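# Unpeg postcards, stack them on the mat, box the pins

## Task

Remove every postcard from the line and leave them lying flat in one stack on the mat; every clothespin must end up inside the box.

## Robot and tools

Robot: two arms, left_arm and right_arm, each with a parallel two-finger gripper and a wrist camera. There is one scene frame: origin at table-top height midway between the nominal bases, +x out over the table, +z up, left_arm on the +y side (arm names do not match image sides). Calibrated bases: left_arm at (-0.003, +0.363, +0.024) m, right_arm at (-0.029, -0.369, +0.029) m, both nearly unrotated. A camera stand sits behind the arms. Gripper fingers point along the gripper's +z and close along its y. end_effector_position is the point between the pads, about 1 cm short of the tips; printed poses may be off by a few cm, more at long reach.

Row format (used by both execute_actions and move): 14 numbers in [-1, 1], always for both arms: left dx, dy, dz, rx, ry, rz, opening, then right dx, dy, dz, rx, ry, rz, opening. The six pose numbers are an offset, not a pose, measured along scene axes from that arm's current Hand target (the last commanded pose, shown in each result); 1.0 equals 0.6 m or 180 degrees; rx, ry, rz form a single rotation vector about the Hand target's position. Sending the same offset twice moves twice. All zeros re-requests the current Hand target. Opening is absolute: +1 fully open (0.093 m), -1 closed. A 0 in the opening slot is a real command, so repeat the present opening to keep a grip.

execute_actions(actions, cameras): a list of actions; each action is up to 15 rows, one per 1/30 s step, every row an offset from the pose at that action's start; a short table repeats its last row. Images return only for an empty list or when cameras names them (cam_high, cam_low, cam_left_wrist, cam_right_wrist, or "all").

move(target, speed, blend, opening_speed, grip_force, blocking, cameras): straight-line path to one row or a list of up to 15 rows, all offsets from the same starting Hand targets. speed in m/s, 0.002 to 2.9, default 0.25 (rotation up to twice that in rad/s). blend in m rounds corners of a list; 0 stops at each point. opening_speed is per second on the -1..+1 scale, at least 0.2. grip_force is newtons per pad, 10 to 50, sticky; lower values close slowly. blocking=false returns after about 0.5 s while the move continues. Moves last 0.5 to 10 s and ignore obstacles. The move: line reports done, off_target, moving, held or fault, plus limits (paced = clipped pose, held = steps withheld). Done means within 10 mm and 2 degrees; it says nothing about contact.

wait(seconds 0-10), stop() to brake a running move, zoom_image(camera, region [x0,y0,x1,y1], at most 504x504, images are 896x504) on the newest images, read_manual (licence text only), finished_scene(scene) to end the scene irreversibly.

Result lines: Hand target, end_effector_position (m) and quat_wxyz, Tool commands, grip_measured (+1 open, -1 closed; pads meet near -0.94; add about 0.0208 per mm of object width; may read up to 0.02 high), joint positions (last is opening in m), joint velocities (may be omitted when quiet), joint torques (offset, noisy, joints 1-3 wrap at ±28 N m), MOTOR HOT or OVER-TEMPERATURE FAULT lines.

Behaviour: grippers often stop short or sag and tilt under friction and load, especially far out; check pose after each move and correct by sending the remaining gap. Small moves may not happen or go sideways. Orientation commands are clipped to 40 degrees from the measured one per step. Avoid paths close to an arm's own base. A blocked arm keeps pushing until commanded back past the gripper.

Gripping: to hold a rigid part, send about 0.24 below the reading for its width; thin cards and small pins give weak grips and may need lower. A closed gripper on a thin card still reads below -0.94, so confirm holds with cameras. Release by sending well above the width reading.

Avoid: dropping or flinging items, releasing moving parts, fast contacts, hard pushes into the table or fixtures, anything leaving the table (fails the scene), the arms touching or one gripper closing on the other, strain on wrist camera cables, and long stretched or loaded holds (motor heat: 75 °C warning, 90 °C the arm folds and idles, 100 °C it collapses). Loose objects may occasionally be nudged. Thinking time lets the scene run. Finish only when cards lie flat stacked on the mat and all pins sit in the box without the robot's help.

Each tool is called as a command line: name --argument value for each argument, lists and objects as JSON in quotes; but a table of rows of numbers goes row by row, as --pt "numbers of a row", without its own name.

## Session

execute_actions --actions '[]'

Scene clock: 0.00 s.
left_arm: end_effector_position=(+0.3800, +0.3566, +0.1161) grip_measured=+1.000 end_effector_quat_wxyz=(+0.575, +0.007, +0.817, +0.038) | right_arm: end_effector_position=(+0.3525, -0.4036, +0.1106) grip_measured=+1.000 end_effector_quat_wxyz=(+0.575, +0.067, +0.814, -0.040)
Joint positions: left_arm=[-0.076 1.521 0.338 0.838 -0.119 0.032 0.093] | right_arm=[-0.05 1.58 0.322 0.914 0.097 0.047 0.093]
Joint velocities: within noise
Joint torques (N m): no reading
Heat: left arm: 36 °C; right arm: 34 °C.
Hand target: left_arm +0.3857, +0.3550, +0.1296; +0.592, +0.010, +0.805, +0.036 | right_arm +0.3584, -0.4047, +0.1253; +0.594, +0.070, +0.801, -0.040
Tool commands: left_gripper/opening=+1.0 right_gripper/opening=+1.0

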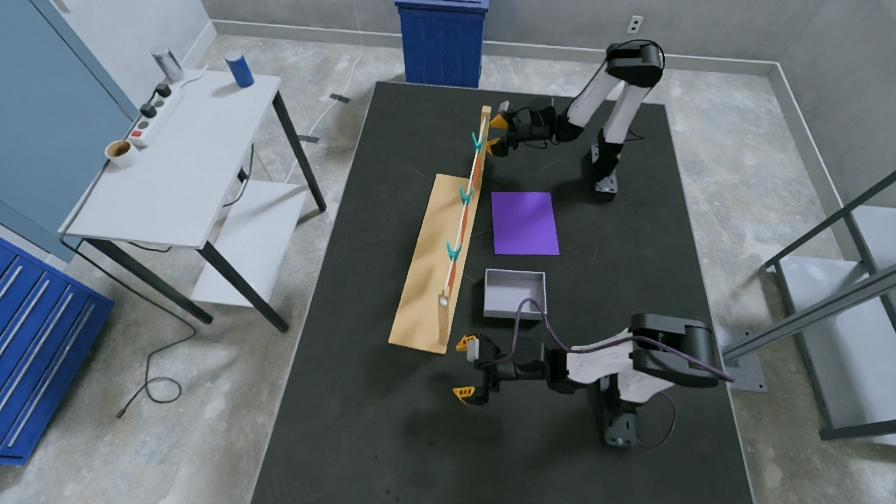

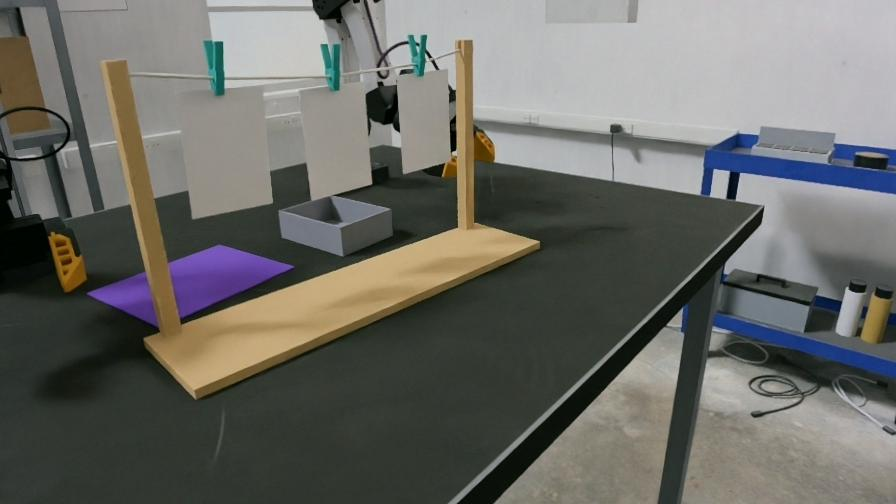

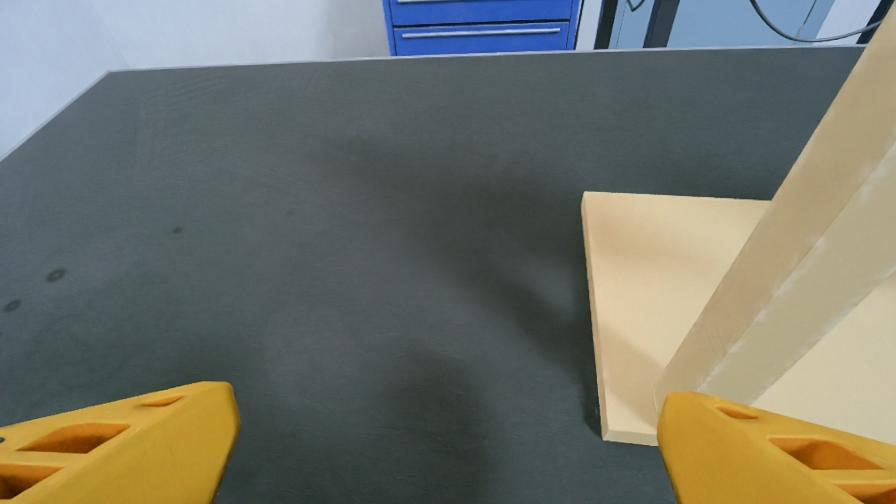

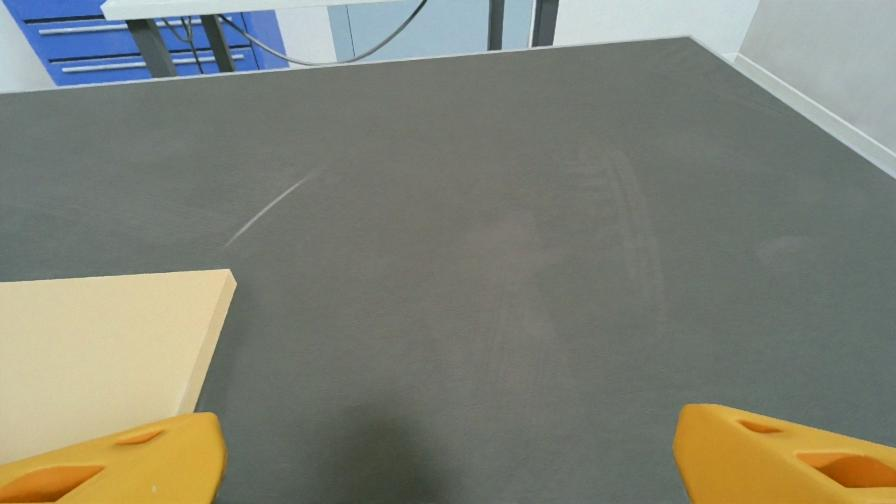

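move --pt "-0.09 -0.08 0.42 0 0 0 0.5 -0.15 0.14 0.12 0 0 0 0.5" --pt "-0.143 -0.358 0.484 0.0131 0.0514 -0.4783 0.5 -0.287 0.268 0.233 -0.0203 0.0417 0.3002 0.5" --speed 0.3 --blend 0.05 --cameras '["all"]'

Scene clock: 6.90 s.
left_arm: end_effector_position=(+0.3058, +0.1415, +0.4080) grip_measured=+0.502 end_effector_quat_wxyz=(+0.388, +0.561, +0.639, -0.356) | right_arm: end_effector_position=(+0.1881, -0.2444, +0.2530) grip_measured=+0.502 end_effector_quat_wxyz=(+0.497, -0.312, +0.785, +0.201)
Joint positions: left_arm=[-0.248 1.691 2.058 -1.334 0.999 0.863 0.069] | right_arm=[0.175 0.597 0.638 -0.556 -0.525 -0.269 0.069]
Joint torques (N m): left_arm=[-0.88 -4.83 8.69 0.86 0.83 0.3] | right_arm=[-0.31 0.91 10.25 1.68 -0.4 -0.15]
Heat: left arm: 38 °C; right arm: 35 °C.
Hand target: left_arm +0.2999, +0.1402, +0.4200; +0.396, +0.570, +0.622, -0.363 | right_arm +0.1862, -0.2439, +0.2651; +0.497, -0.322, +0.779, +0.205
Off the commanded pose: left_arm 0.013 m, 2 deg | right_arm 0.012 m, 1 deg.
move: off_target (left_arm, right_arm)

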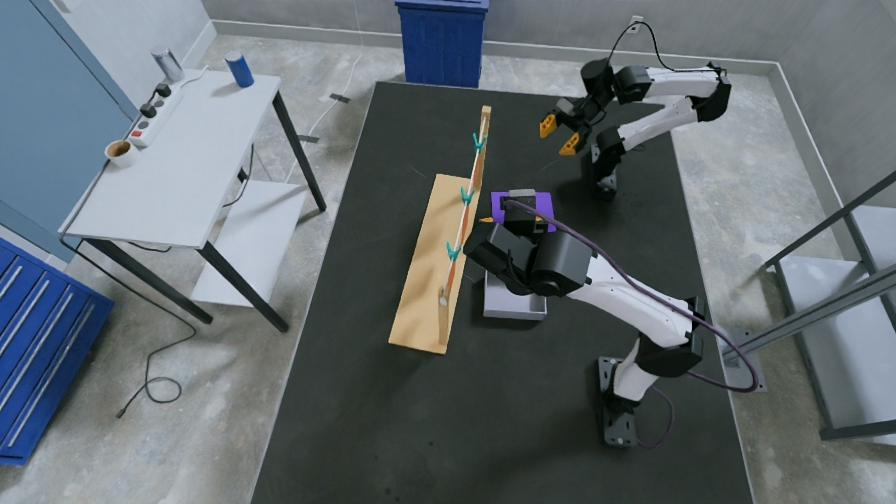

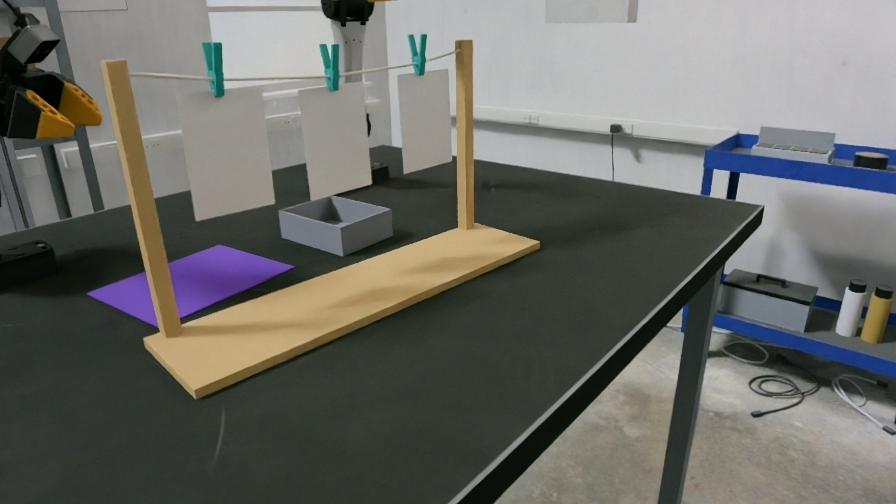

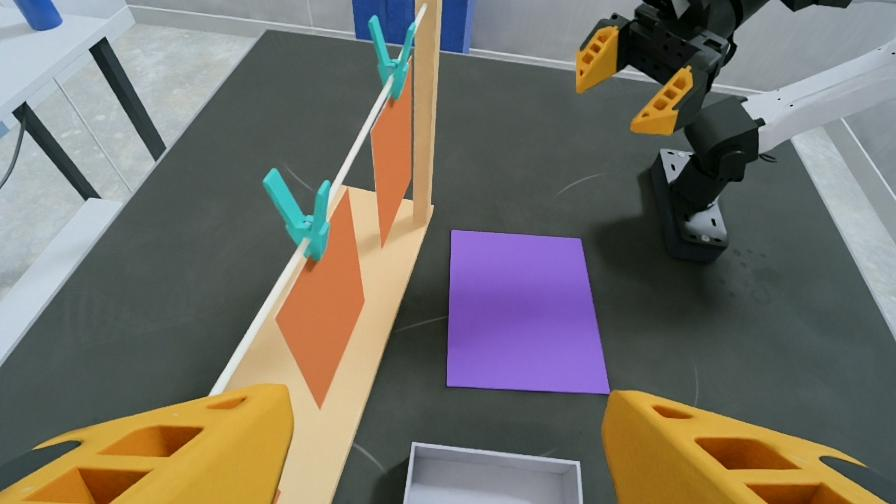

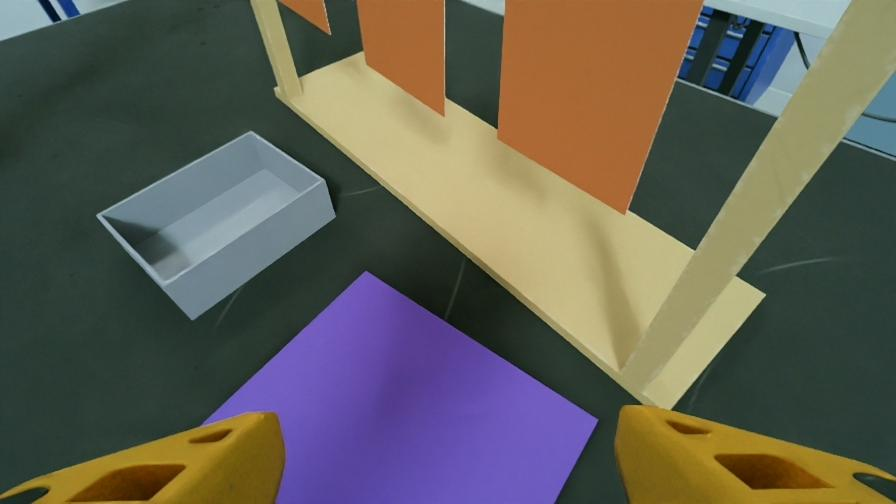

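execute_actions --actions '[]' --cameras '["all"]'

Scene clock: 7.77 s.
left_arm: end_effector_position=(+0.3058, +0.1415, +0.4080) grip_measured=+0.502 end_effector_quat_wxyz=(+0.388, +0.561, +0.639, -0.356) | right_arm: end_effector_position=(+0.1881, -0.2444, +0.2530) grip_measured=+0.502 end_effector_quat_wxyz=(+0.497, -0.312, +0.785, +0.201)
Joint positions: left_arm=[-0.248 1.691 2.058 -1.334 0.999 0.863 0.069] | right_arm=[0.175 0.597 0.638 -0.556 -0.525 -0.269 0.069]
Joint velocities: within noise
Joint torques (N m): left_arm=[-0.87 -4.83 8.73 0.87 0.83 0.32] | right_arm=[-0.31 0.94 10.22 1.67 -0.39 -0.14]
Heat: left arm: 39 °C; right arm: 36 °C.
Hand target: left_arm +0.2999, +0.1402, +0.4200; +0.396, +0.570, +0.622, -0.363 | right_arm +0.1862, -0.2439, +0.2651; +0.497, -0.322, +0.779, +0.205
Tool commands: left_gripper/opening=+0.5 right_gripper/opening=+0.5
Off the commanded pose: left_arm 0.013 m, 2 deg | right_arm 0.012 m, 1 deg.

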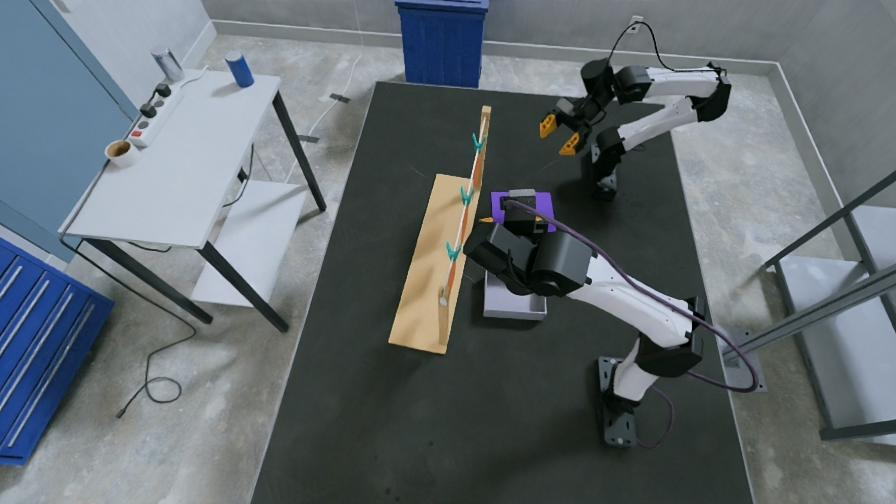

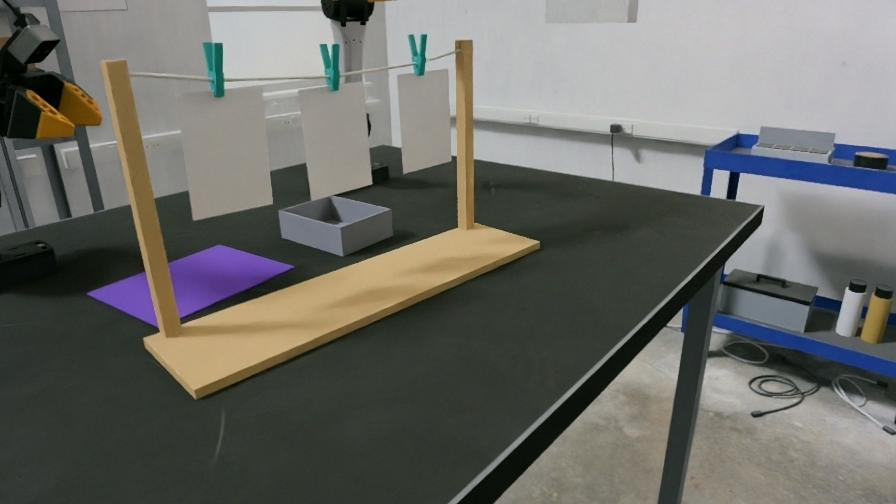

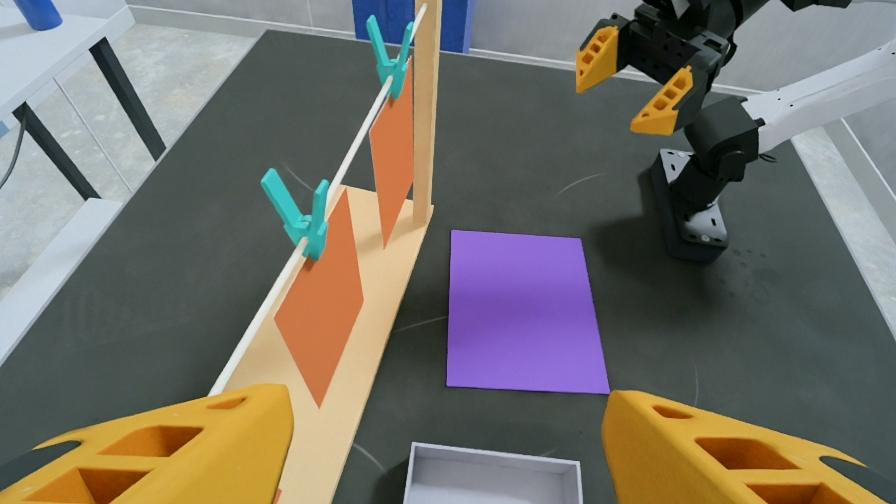

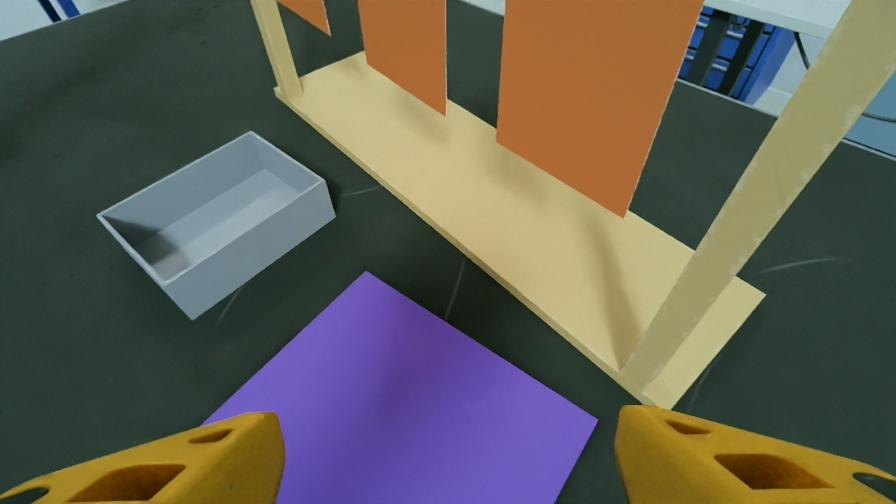

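move --target '[0.1835,0.05,-0.01,0,0,-0.061,0.5,0,0,0,0,0,0,0.5]' --speed 0.15 --cameras '["cam_left_wrist","cam_high"]'

Scene clock: 10.90 s.
left_arm: end_effector_position=(+0.4183, +0.1734, +0.4027) grip_measured=+0.502 end_effector_quat_wxyz=(+0.448, +0.556, +0.596, -0.367) | right_arm: end_effector_position=(+0.1881, -0.2444, +0.2530) grip_measured=+0.502 end_effector_quat_wxyz=(+0.497, -0.312, +0.785, +0.201)
Joint positions: left_arm=[-0.086 2.213 2.722 -1.533 1.176 1.052 0.069] | right_arm=[0.175 0.597 0.638 -0.556 -0.525 -0.269 0.069]
Joint torques (N m): left_arm=[-0.27 -8.05 7.68 0.73 0.95 0.2] | right_arm=[-0.29 0.95 10.24 1.69 -0.39 -0.12]
Heat: left arm: 39 °C; right arm: 37 °C.
Hand target: left_arm +0.4100, +0.1702, +0.4140; +0.359, +0.627, +0.565, -0.399 | right_arm +0.1862, -0.2439, +0.2651; +0.497, -0.322, +0.779, +0.205
Off the commanded pose: left_arm 0.014 m, 14 deg | right_arm 0.012 m, 1 deg.
joint sent to its limit (left arm) — joint 4 (wrist pitch), lower limit. The joint targets are off in position and orientation.
move: off_target (left_arm, right_arm)
Images, in order (width x height): cam_high 896x504, cam_left_wrist 896x504.

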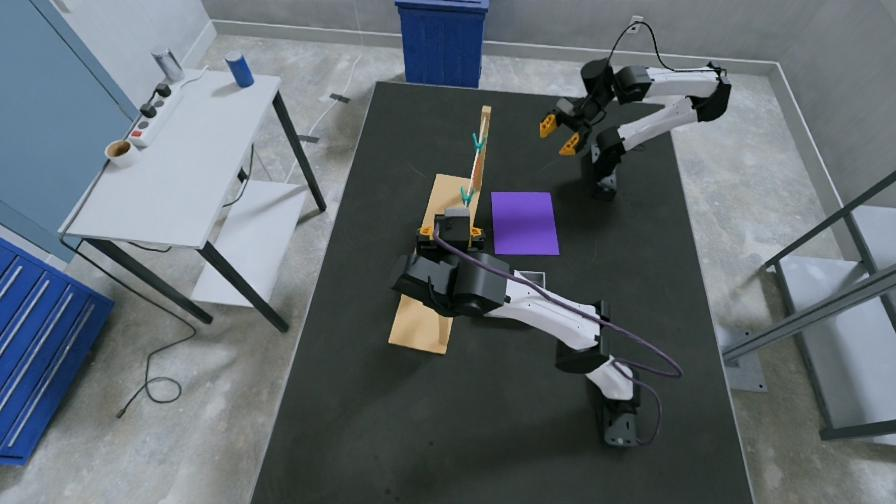

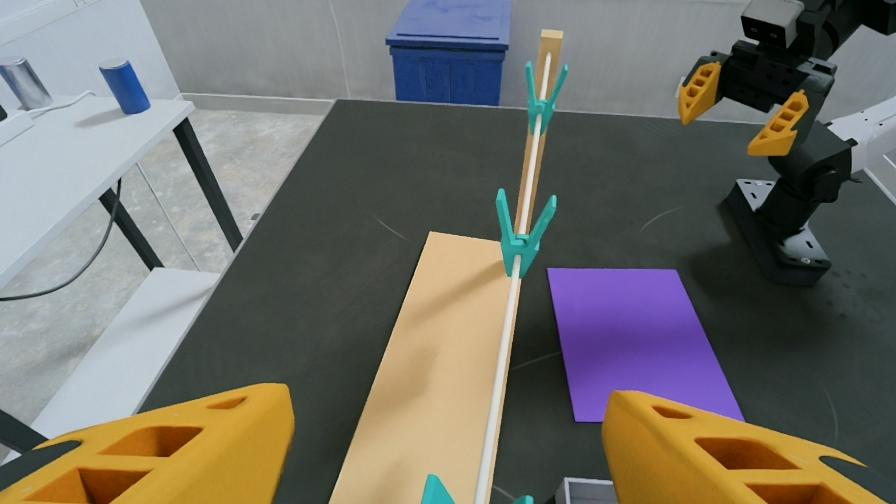

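move --target '[-0.0058,-0.02,-0.075,0,0,0,0.5,0,0,0,0,0,0,0.5]' --speed 0.12 --cameras '["cam_left_wrist","cam_low"]'

Scene clock: 13.40 s.
left_arm: end_effector_position=(+0.4165, +0.1594, +0.3626) grip_measured=+0.502 end_effector_quat_wxyz=(+0.416, +0.579, +0.586, -0.386) | right_arm: end_effector_position=(+0.1881, -0.2444, +0.2530) grip_measured=+0.502 end_effector_quat_wxyz=(+0.497, -0.312, +0.785, +0.201)
Joint positions: left_arm=[-0.119 2.213 2.569 -1.538 1.176 1.185 0.069] | right_arm=[0.175 0.597 0.638 -0.556 -0.525 -0.269 0.069]
Joint torques (N m): left_arm=[-0.95 -10.84 4.19 0.56 0.51 0.32] | right_arm=[-0.31 0.87 10.29 1.68 -0.39 -0.13]
Heat: left arm: 39 °C; right arm: 38 °C.
Hand target: left_arm +0.4065, +0.1582, +0.3690; +0.359, +0.627, +0.565, -0.399 | right_arm +0.1862, -0.2439, +0.2651; +0.497, -0.322, +0.779, +0.205
Off the commanded pose: left_arm 0.012 m, 9 deg | right_arm 0.012 m, 1 deg.
joint sent to its limit (left arm) — joint 4 (wrist pitch), lower limit. The joint targets are off in position and orientation.
move: off_target (left_arm, right_arm)
Images, in order (width x height): cam_low 896x504, cam_left_wrist 896x504.

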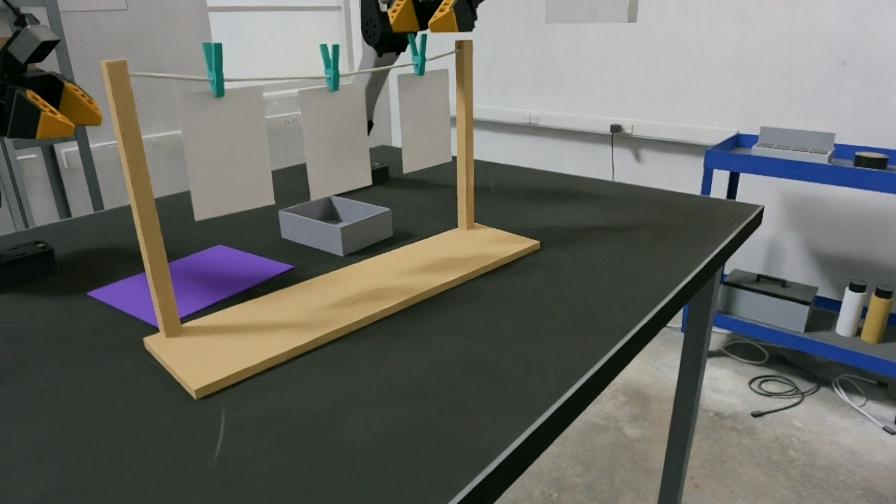

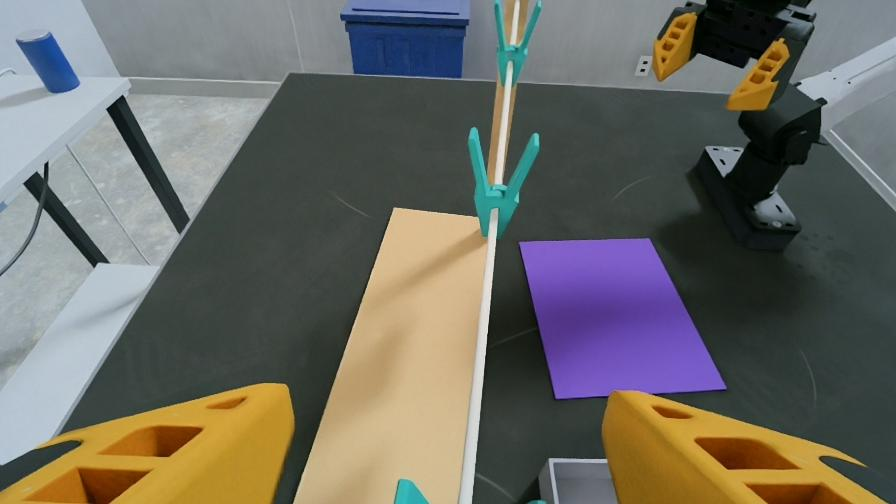

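move --target '[-0.0065,-0.005,-0.08,0,0,0,0.5,0,0,0,0,0,0,0.5]' --speed 0.1 --cameras '["cam_left_wrist","cam_low"]'

Scene clock: 15.37 s.
left_arm: end_effector_position=(+0.4073, +0.1487, +0.3238) grip_measured=+0.502 end_effector_quat_wxyz=(+0.390, +0.605, +0.568, -0.399) | right_arm: end_effector_position=(+0.1881, -0.2444, +0.2530) grip_measured=+0.502 end_effector_quat_wxyz=(+0.497, -0.312, +0.785, +0.201)
Joint positions: left_arm=[-0.146 2.202 2.406 -1.541 1.171 1.337 0.069] | right_arm=[0.175 0.597 0.638 -0.556 -0.525 -0.269 0.069]
Joint torques (N m): left_arm=[-0.25 -10.56 3.23 0.36 0.31 0.38] | right_arm=[-0.31 0.95 10.26 1.68 -0.38 -0.14]
Heat: left arm: 39 °C; right arm: 38 °C.
Hand target: left_arm +0.4026, +0.1552, +0.3210; +0.359, +0.627, +0.565, -0.399 | right_arm +0.1862, -0.2439, +0.2651; +0.497, -0.322, +0.779, +0.205
Off the commanded pose: left_arm 0.008 m, 4 deg | right_arm 0.012 m, 1 deg.
joint sent to its limit (left arm) — joint 4 (wrist pitch), lower limit. The joint targets are off in position and orientation.
move: off_target (left_arm, right_arm)
Images, in order (width x height): cam_low 896x504, cam_left_wrist 896x504.

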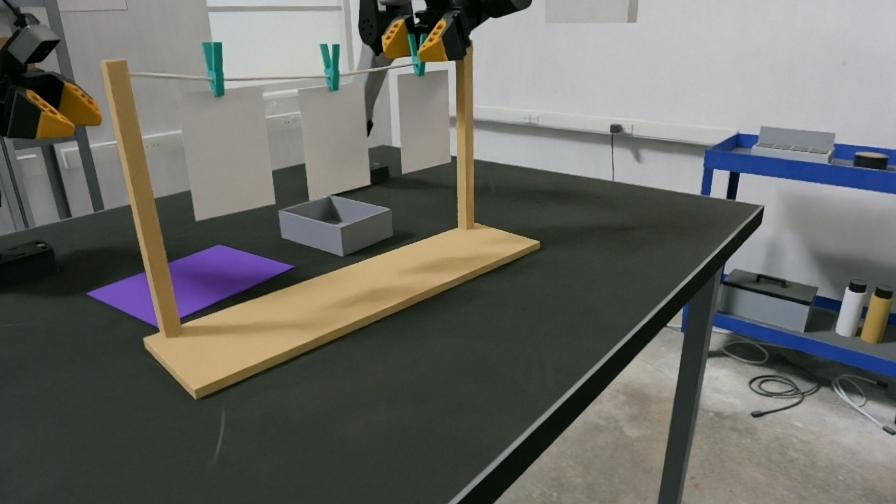

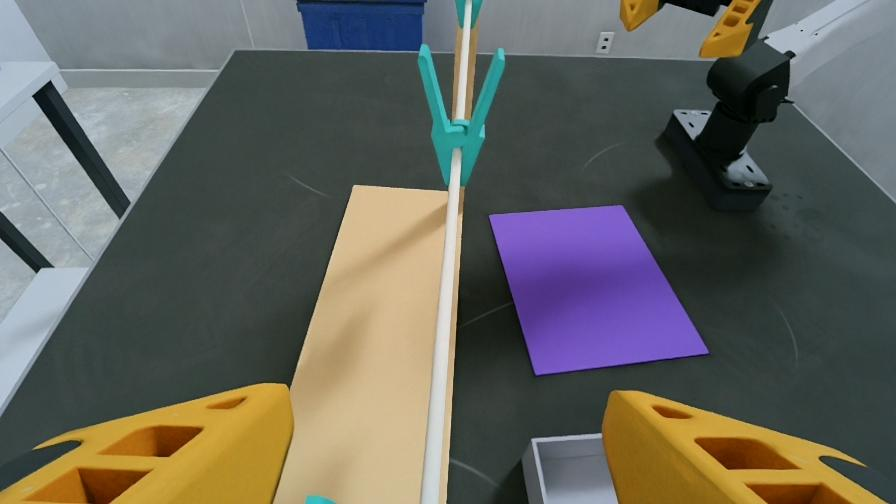

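move --target '[0.01,0.003,-0.03,0,0,0,0.5,0,0,0,0,0,0,0.5]' --speed 0.08 --cameras '["cam_left_wrist","cam_low"]'

zoom_image --camera "cam_low" --region '[340, 0, 540, 110]'

Scene clock: 16.80 s.
left_arm: end_effector_position=(+0.4063, +0.1486, +0.3231) grip_measured=+0.502 end_effector_quat_wxyz=(+0.396, +0.614, +0.557, -0.395) | right_arm: end_effector_position=(+0.1881, -0.2444, +0.2530) grip_measured=+0.502 end_effector_quat_wxyz=(+0.497, -0.312, +0.785, +0.201)
Joint positions: left_arm=[-0.146 2.202 2.401 -1.545 1.176 1.379 0.069] | right_arm=[0.175 0.597 0.638 -0.556 -0.525 -0.269 0.069]
Joint torques (N m): left_arm=[0.17 -8.05 2.33 0.38 0.24 0.43] | right_arm=[-0.31 0.9 10.28 1.67 -0.4 -0.14]
Heat: left arm: 39 °C; right arm: 39 °C.
Hand target: left_arm +0.4086, +0.1570, +0.3030; +0.359, +0.627, +0.565, -0.399 | right_arm +0.1862, -0.2439, +0.2651; +0.497, -0.322, +0.779, +0.205
Off the commanded pose: left_arm 0.022 m, 5 deg | right_arm 0.012 m, 1 deg.
joint sent to its limit (left arm) — joint 4 (wrist pitch), lower limit. The joint targets are off in position, not in orientation.
move: off_target (left_arm, right_arm)
Images, in order (width x height): cam_low 896x504, cam_left_wrist 896x504.

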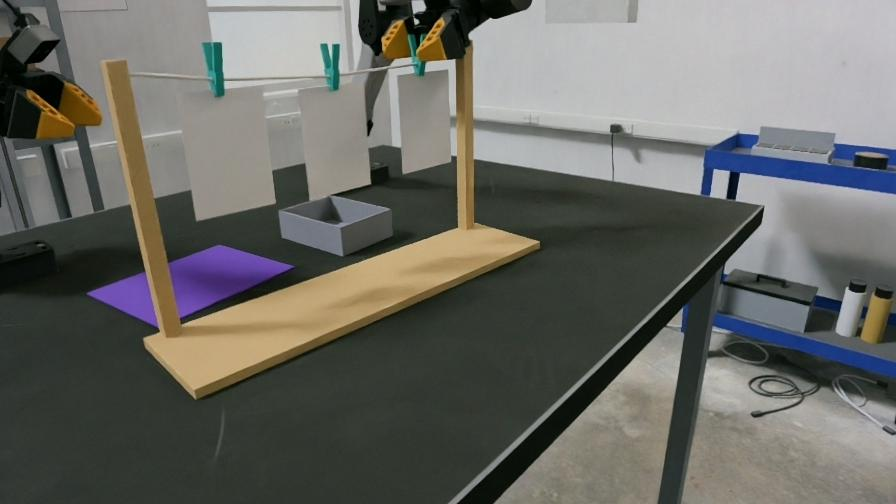

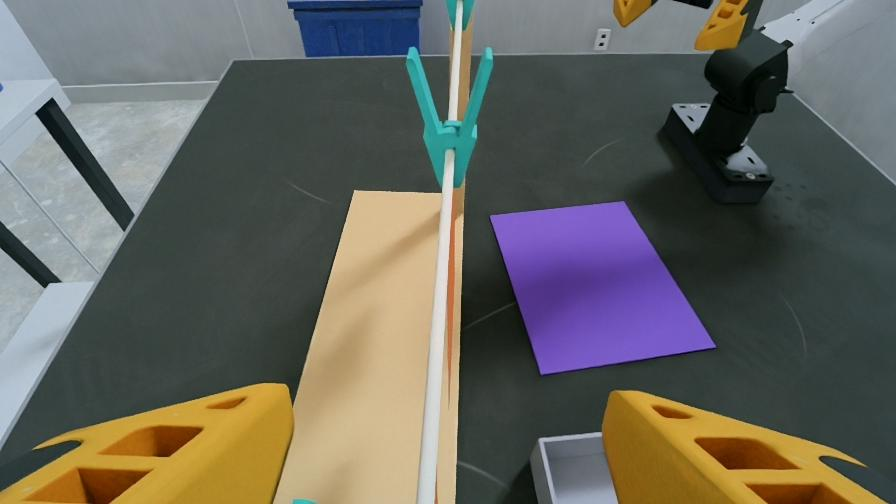

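Scaled by 2.520 from the camera's 896x504 image, which has a finer 1280x720 frame.

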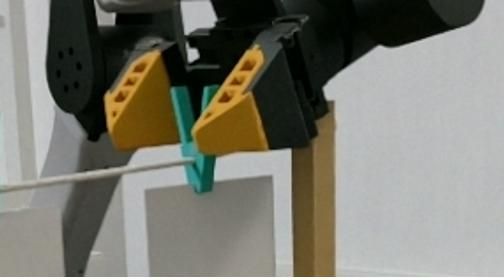

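move --target '[0.015,0.0,-0.025,0,0,0,0.5,0,0,0,0,0,0,0.5]' --speed 0.08 --cameras '["cam_left_wrist","cam_low"]'

zoom_image --camera "cam_low" --region '[340, 0, 540, 110]'

Scene clock: 19.40 s.
left_arm: end_effector_position=(+0.4055, +0.1487, +0.3229) grip_measured=+0.502 end_effector_quat_wxyz=(+0.400, +0.622, +0.549, -0.391) | right_arm: end_effector_position=(+0.1881, -0.2444, +0.2530) grip_measured=+0.502 end_effector_quat_wxyz=(+0.497, -0.312, +0.785, +0.201)
Joint positions: left_arm=[-0.146 2.202 2.401 -1.552 1.176 1.408 0.069] | right_arm=[0.175 0.597 0.638 -0.556 -0.525 -0.269 0.069]
Joint torques (N m): left_arm=[0.43 -4.85 2.97 0.44 0.22 0.46] | right_arm=[-0.28 0.95 10.25 1.68 -0.38 -0.14]
Heat: left arm: 39 °C; right arm: 39 °C.
Hand target: left_arm +0.4176, +0.1570, +0.2880; +0.359, +0.627, +0.565, -0.399 | right_arm +0.1862, -0.2439, +0.2651; +0.497, -0.322, +0.779, +0.205
Off the commanded pose: left_arm 0.038 m, 5 deg | right_arm 0.012 m, 1 deg.
joint sent to its limit (left arm) — joint 4 (wrist pitch), lower limit. The joint targets are off in position, not in orientation.
move: off_target (left_arm, right_arm)
Images, in order (width x height): cam_low 896x504, cam_left_wrist 896x504.

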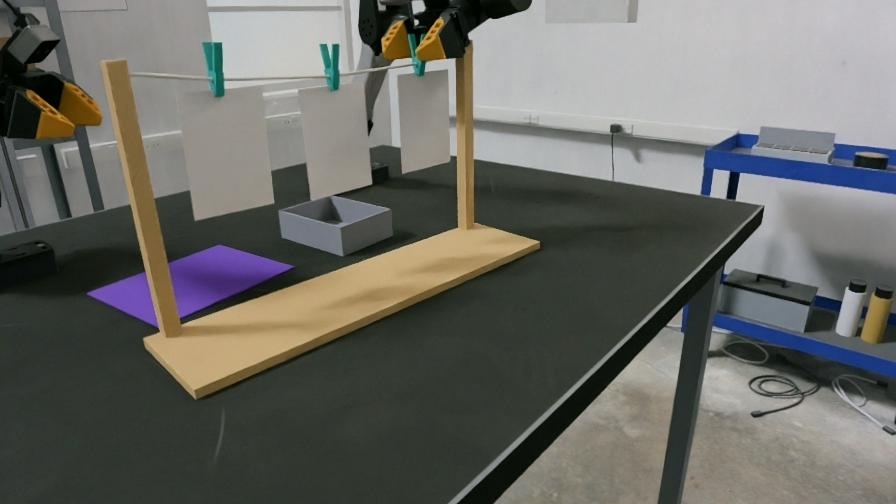

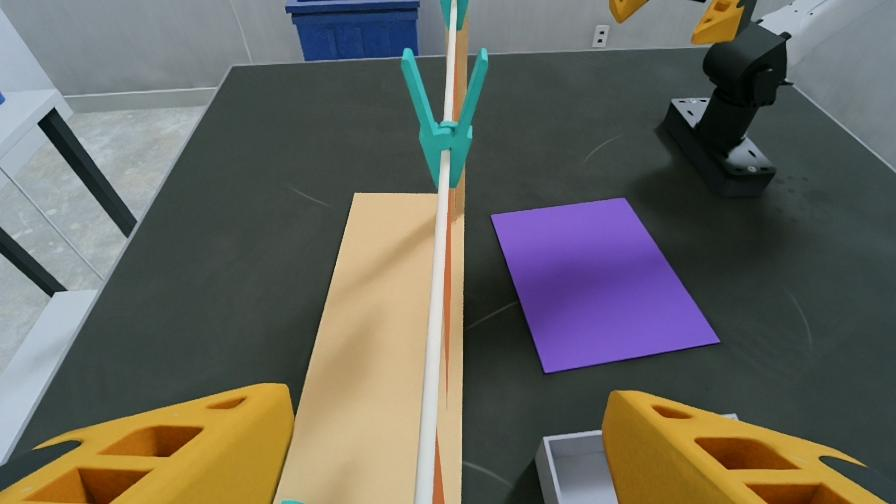

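Scaled by 2.520 from the camera's 896x504 image, which has a finer 1280x720 frame.

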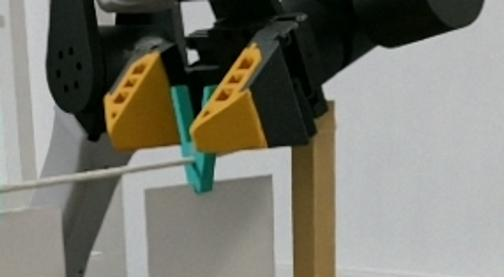

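move --pt "-0.0127 -0.003 0.14 0 0 0 0.5 0 0 0 0 0 0 0.5" --pt "-0.0127 -0.003 0.16 0.1106 -0.006 0.0329 0.5 0 0 0 0 0 0 0.5" --speed 0.15 --blend 0.02 --cameras '["cam_left_wrist","cam_low"]'

Scene clock: 23.07 s.
left_arm: end_effector_position=(+0.4203, +0.1521, +0.3568) grip_measured=+0.502 end_effector_quat_wxyz=(+0.369, +0.589, +0.668, -0.265) | right_arm: end_effector_position=(+0.1881, -0.2444, +0.2530) grip_measured=+0.502 end_effector_quat_wxyz=(+0.497, -0.312, +0.785, +0.201)
Joint positions: left_arm=[-0.203 2.207 2.704 -1.552 0.831 1.015 0.069] | right_arm=[0.175 0.597 0.638 -0.556 -0.525 -0.269 0.069]
Joint torques (N m): left_arm=[-0.88 -11.75 7.77 0.97 0.32 -0.03] | right_arm=[-0.34 0.85 10.22 1.69 -0.39 -0.14]
Heat: left arm: 40 °C; right arm: 40 °C.
Hand target: left_arm +0.4100, +0.1552, +0.3840; +0.271, +0.653, +0.653, -0.271 | right_arm +0.1862, -0.2439, +0.2651; +0.497, -0.322, +0.779, +0.205
Off the commanded pose: left_arm 0.029 m, 14 deg | right_arm 0.012 m, 1 deg.
joint sent to its limit (left arm) — joint 4 (wrist pitch), lower limit. The joint targets are off in position and orientation.
move: off_target (left_arm, right_arm)
Images, in order (width x height): cam_low 896x504, cam_left_wrist 896x504.

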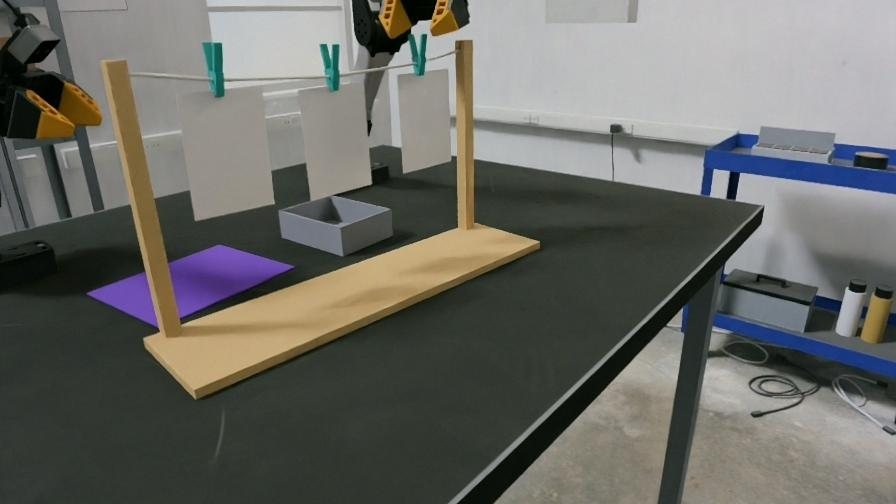

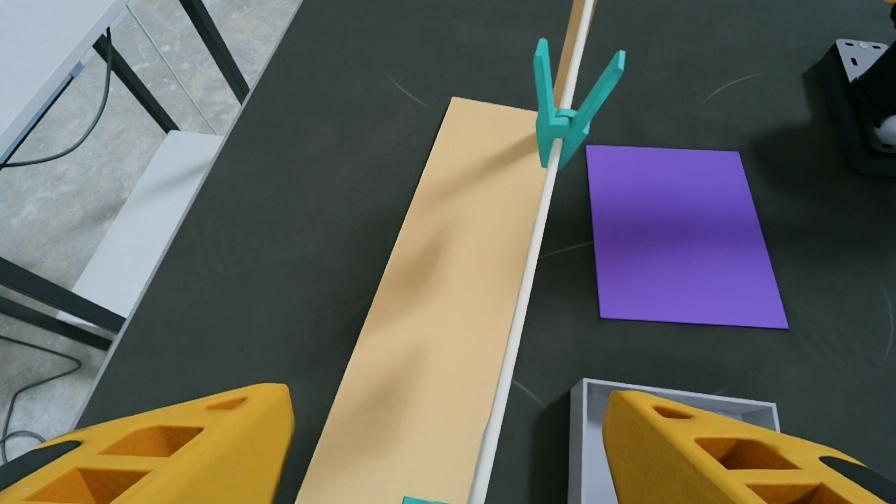

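move --target '[-0.013,0.003,-0.08,0,0,0,0.5,0,0,0,0,0,0,0.5]' --speed 0.1 --cameras '["cam_left_wrist","cam_low"]'

Scene clock: 25.43 s.
left_arm: end_effector_position=(+0.4155, +0.1568, +0.3180) grip_measured=+0.502 end_effector_quat_wxyz=(+0.323, +0.609, +0.674, -0.267) | right_arm: end_effector_position=(+0.1881, -0.2444, +0.2530) grip_measured=+0.502 end_effector_quat_wxyz=(+0.497, -0.312, +0.785, +0.201)
Joint positions: left_arm=[-0.203 2.182 2.54 -1.552 0.798 1.112 0.069] | right_arm=[0.175 0.597 0.638 -0.556 -0.525 -0.269 0.069]
Joint torques (N m): left_arm=[-0.99 -12.78 4.26 0.78 0.33 0.3] | right_arm=[-0.32 0.9 10.24 1.68 -0.4 -0.14]
Heat: left arm: 40 °C; right arm: 41 °C.
Hand target: left_arm +0.4022, +0.1570, +0.3360; +0.271, +0.653, +0.653, -0.271 | right_arm +0.1862, -0.2439, +0.2651; +0.497, -0.322, +0.779, +0.205
Off the commanded pose: left_arm 0.022 m, 8 deg | right_arm 0.012 m, 1 deg.
joint sent to its limit (left arm) — joint 4 (wrist pitch), lower limit. The joint targets are off in position and orientation.
move: off_target (left_arm, right_arm)
Images, in order (width x height): cam_low 896x504, cam_left_wrist 896x504.

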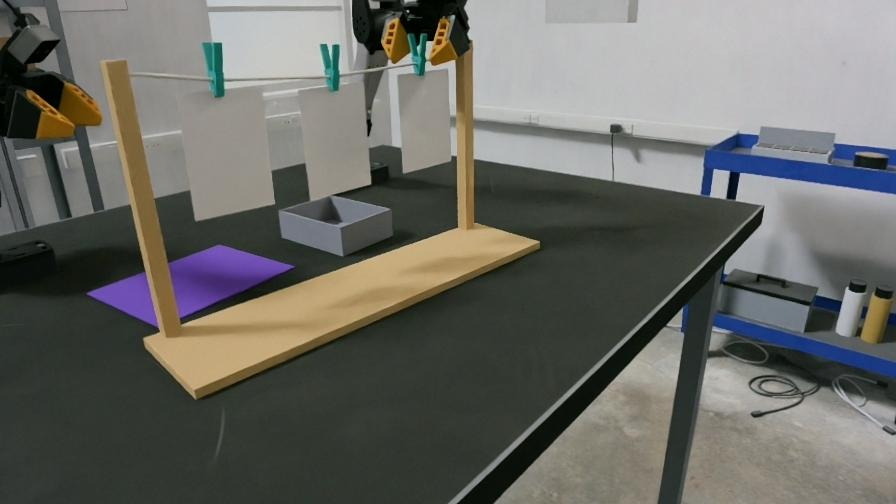

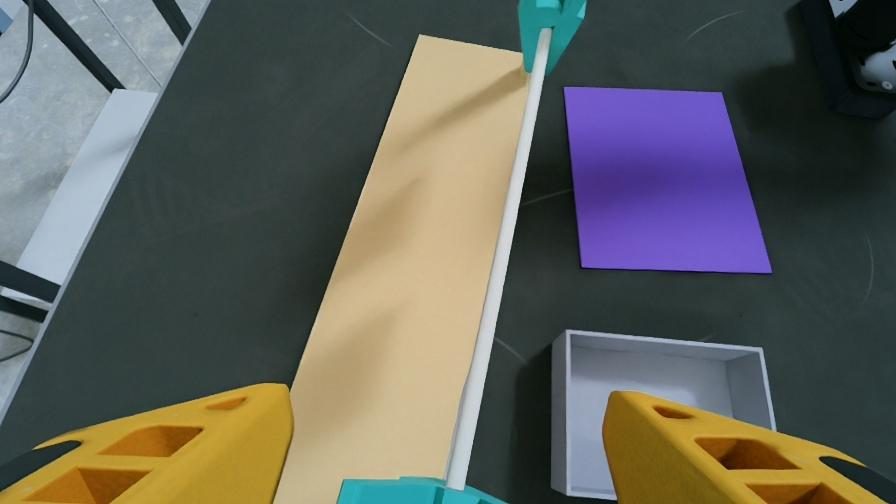

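move --target '[0.003,-0.0,-0.022,0,0,0,0.5,0,0,0,0,0,0,0.5]' --speed 0.08 --cameras '["cam_left_wrist","cam_low"]'

zoom_image --camera "cam_low" --region '[340, 0, 540, 110]'

Scene clock: 27.03 s.
left_arm: end_effector_position=(+0.4147, +0.1575, +0.3098) grip_measured=+0.502 end_effector_quat_wxyz=(+0.315, +0.615, +0.671, -0.267) | right_arm: end_effector_position=(+0.1881, -0.2444, +0.2530) grip_measured=+0.502 end_effector_quat_wxyz=(+0.497, -0.312, +0.785, +0.201)
Joint positions: left_arm=[-0.203 2.182 2.512 -1.552 0.794 1.139 0.069] | right_arm=[0.175 0.597 0.638 -0.556 -0.525 -0.269 0.069]
Joint torques (N m): left_arm=[-0.98 -11.89 4.33 0.73 0.33 0.3] | right_arm=[-0.34 0.94 10.28 1.67 -0.4 -0.13]
Heat: left arm: 40 °C; right arm: 41 °C.
Hand target: left_arm +0.4040, +0.1570, +0.3228; +0.271, +0.653, +0.653, -0.271 | right_arm +0.1862, -0.2439, +0.2651; +0.497, -0.322, +0.779, +0.205
Off the commanded pose: left_arm 0.017 m, 7 deg | right_arm 0.012 m, 1 deg.
joint sent to its limit (left arm) — joint 4 (wrist pitch), lower limit. The joint targets are off in position and orientation.
move: off_target (left_arm, right_arm)
Images, in order (width x height): cam_low 896x504, cam_left_wrist 896x504.

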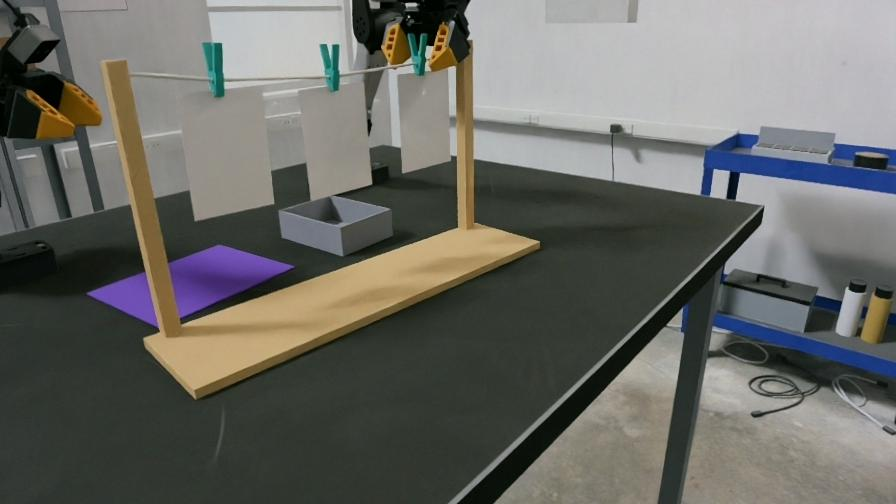

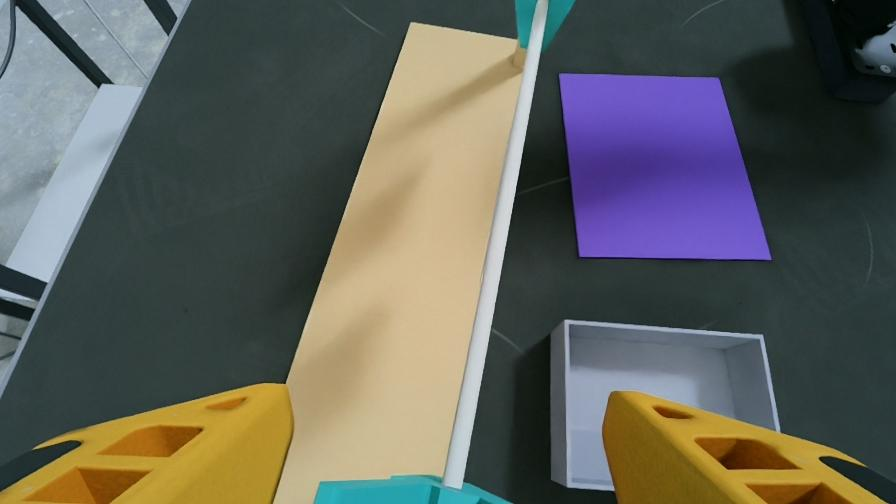

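Scaled by 2.520 from the camera's 896x504 image, which has a finer 1280x720 frame.

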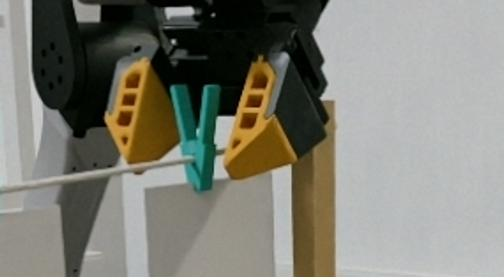

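move --target '[0,0,0,0,0,0,0.1,0,0,0,0,0,0,0.5]' --opening_speed 0.5 --cameras '["cam_left_wrist"]'

Scene clock: 29.17 s.
left_arm: end_effector_position=(+0.4148, +0.1577, +0.3096) grip_measured=+0.102 end_effector_quat_wxyz=(+0.315, +0.616, +0.671, -0.266) | right_arm: end_effector_position=(+0.1881, -0.2444, +0.2530) grip_measured=+0.502 end_effector_quat_wxyz=(+0.497, -0.312, +0.785, +0.201)
Joint positions: left_arm=[-0.203 2.182 2.512 -1.552 0.792 1.141 0.05] | right_arm=[0.175 0.597 0.638 -0.556 -0.525 -0.269 0.069]
Joint torques (N m): left_arm=[-0.98 -11.88 4.29 0.72 0.32 0.31] | right_arm=[-0.31 0.9 10.24 1.68 -0.38 -0.14]
Heat: left arm: 40 °C; right arm: 41 °C.
Hand target: left_arm +0.4040, +0.1570, +0.3228; +0.271, +0.653, +0.653, -0.271 | right_arm +0.1862, -0.2439, +0.2651; +0.497, -0.322, +0.779, +0.205
Off the commanded pose: left_arm 0.017 m, 7 deg | right_arm 0.012 m, 1 deg.
joint sent to its limit (left arm) — joint 4 (wrist pitch), lower limit. The joint targets are off in position and orientation.
move: off_target (left_arm, right_arm)
Images, in order (width x height): cam_left_wrist 896x504.

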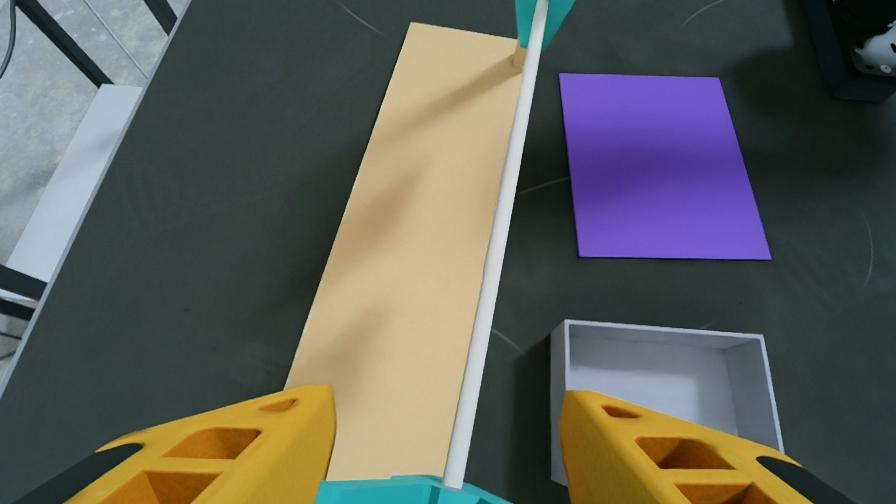

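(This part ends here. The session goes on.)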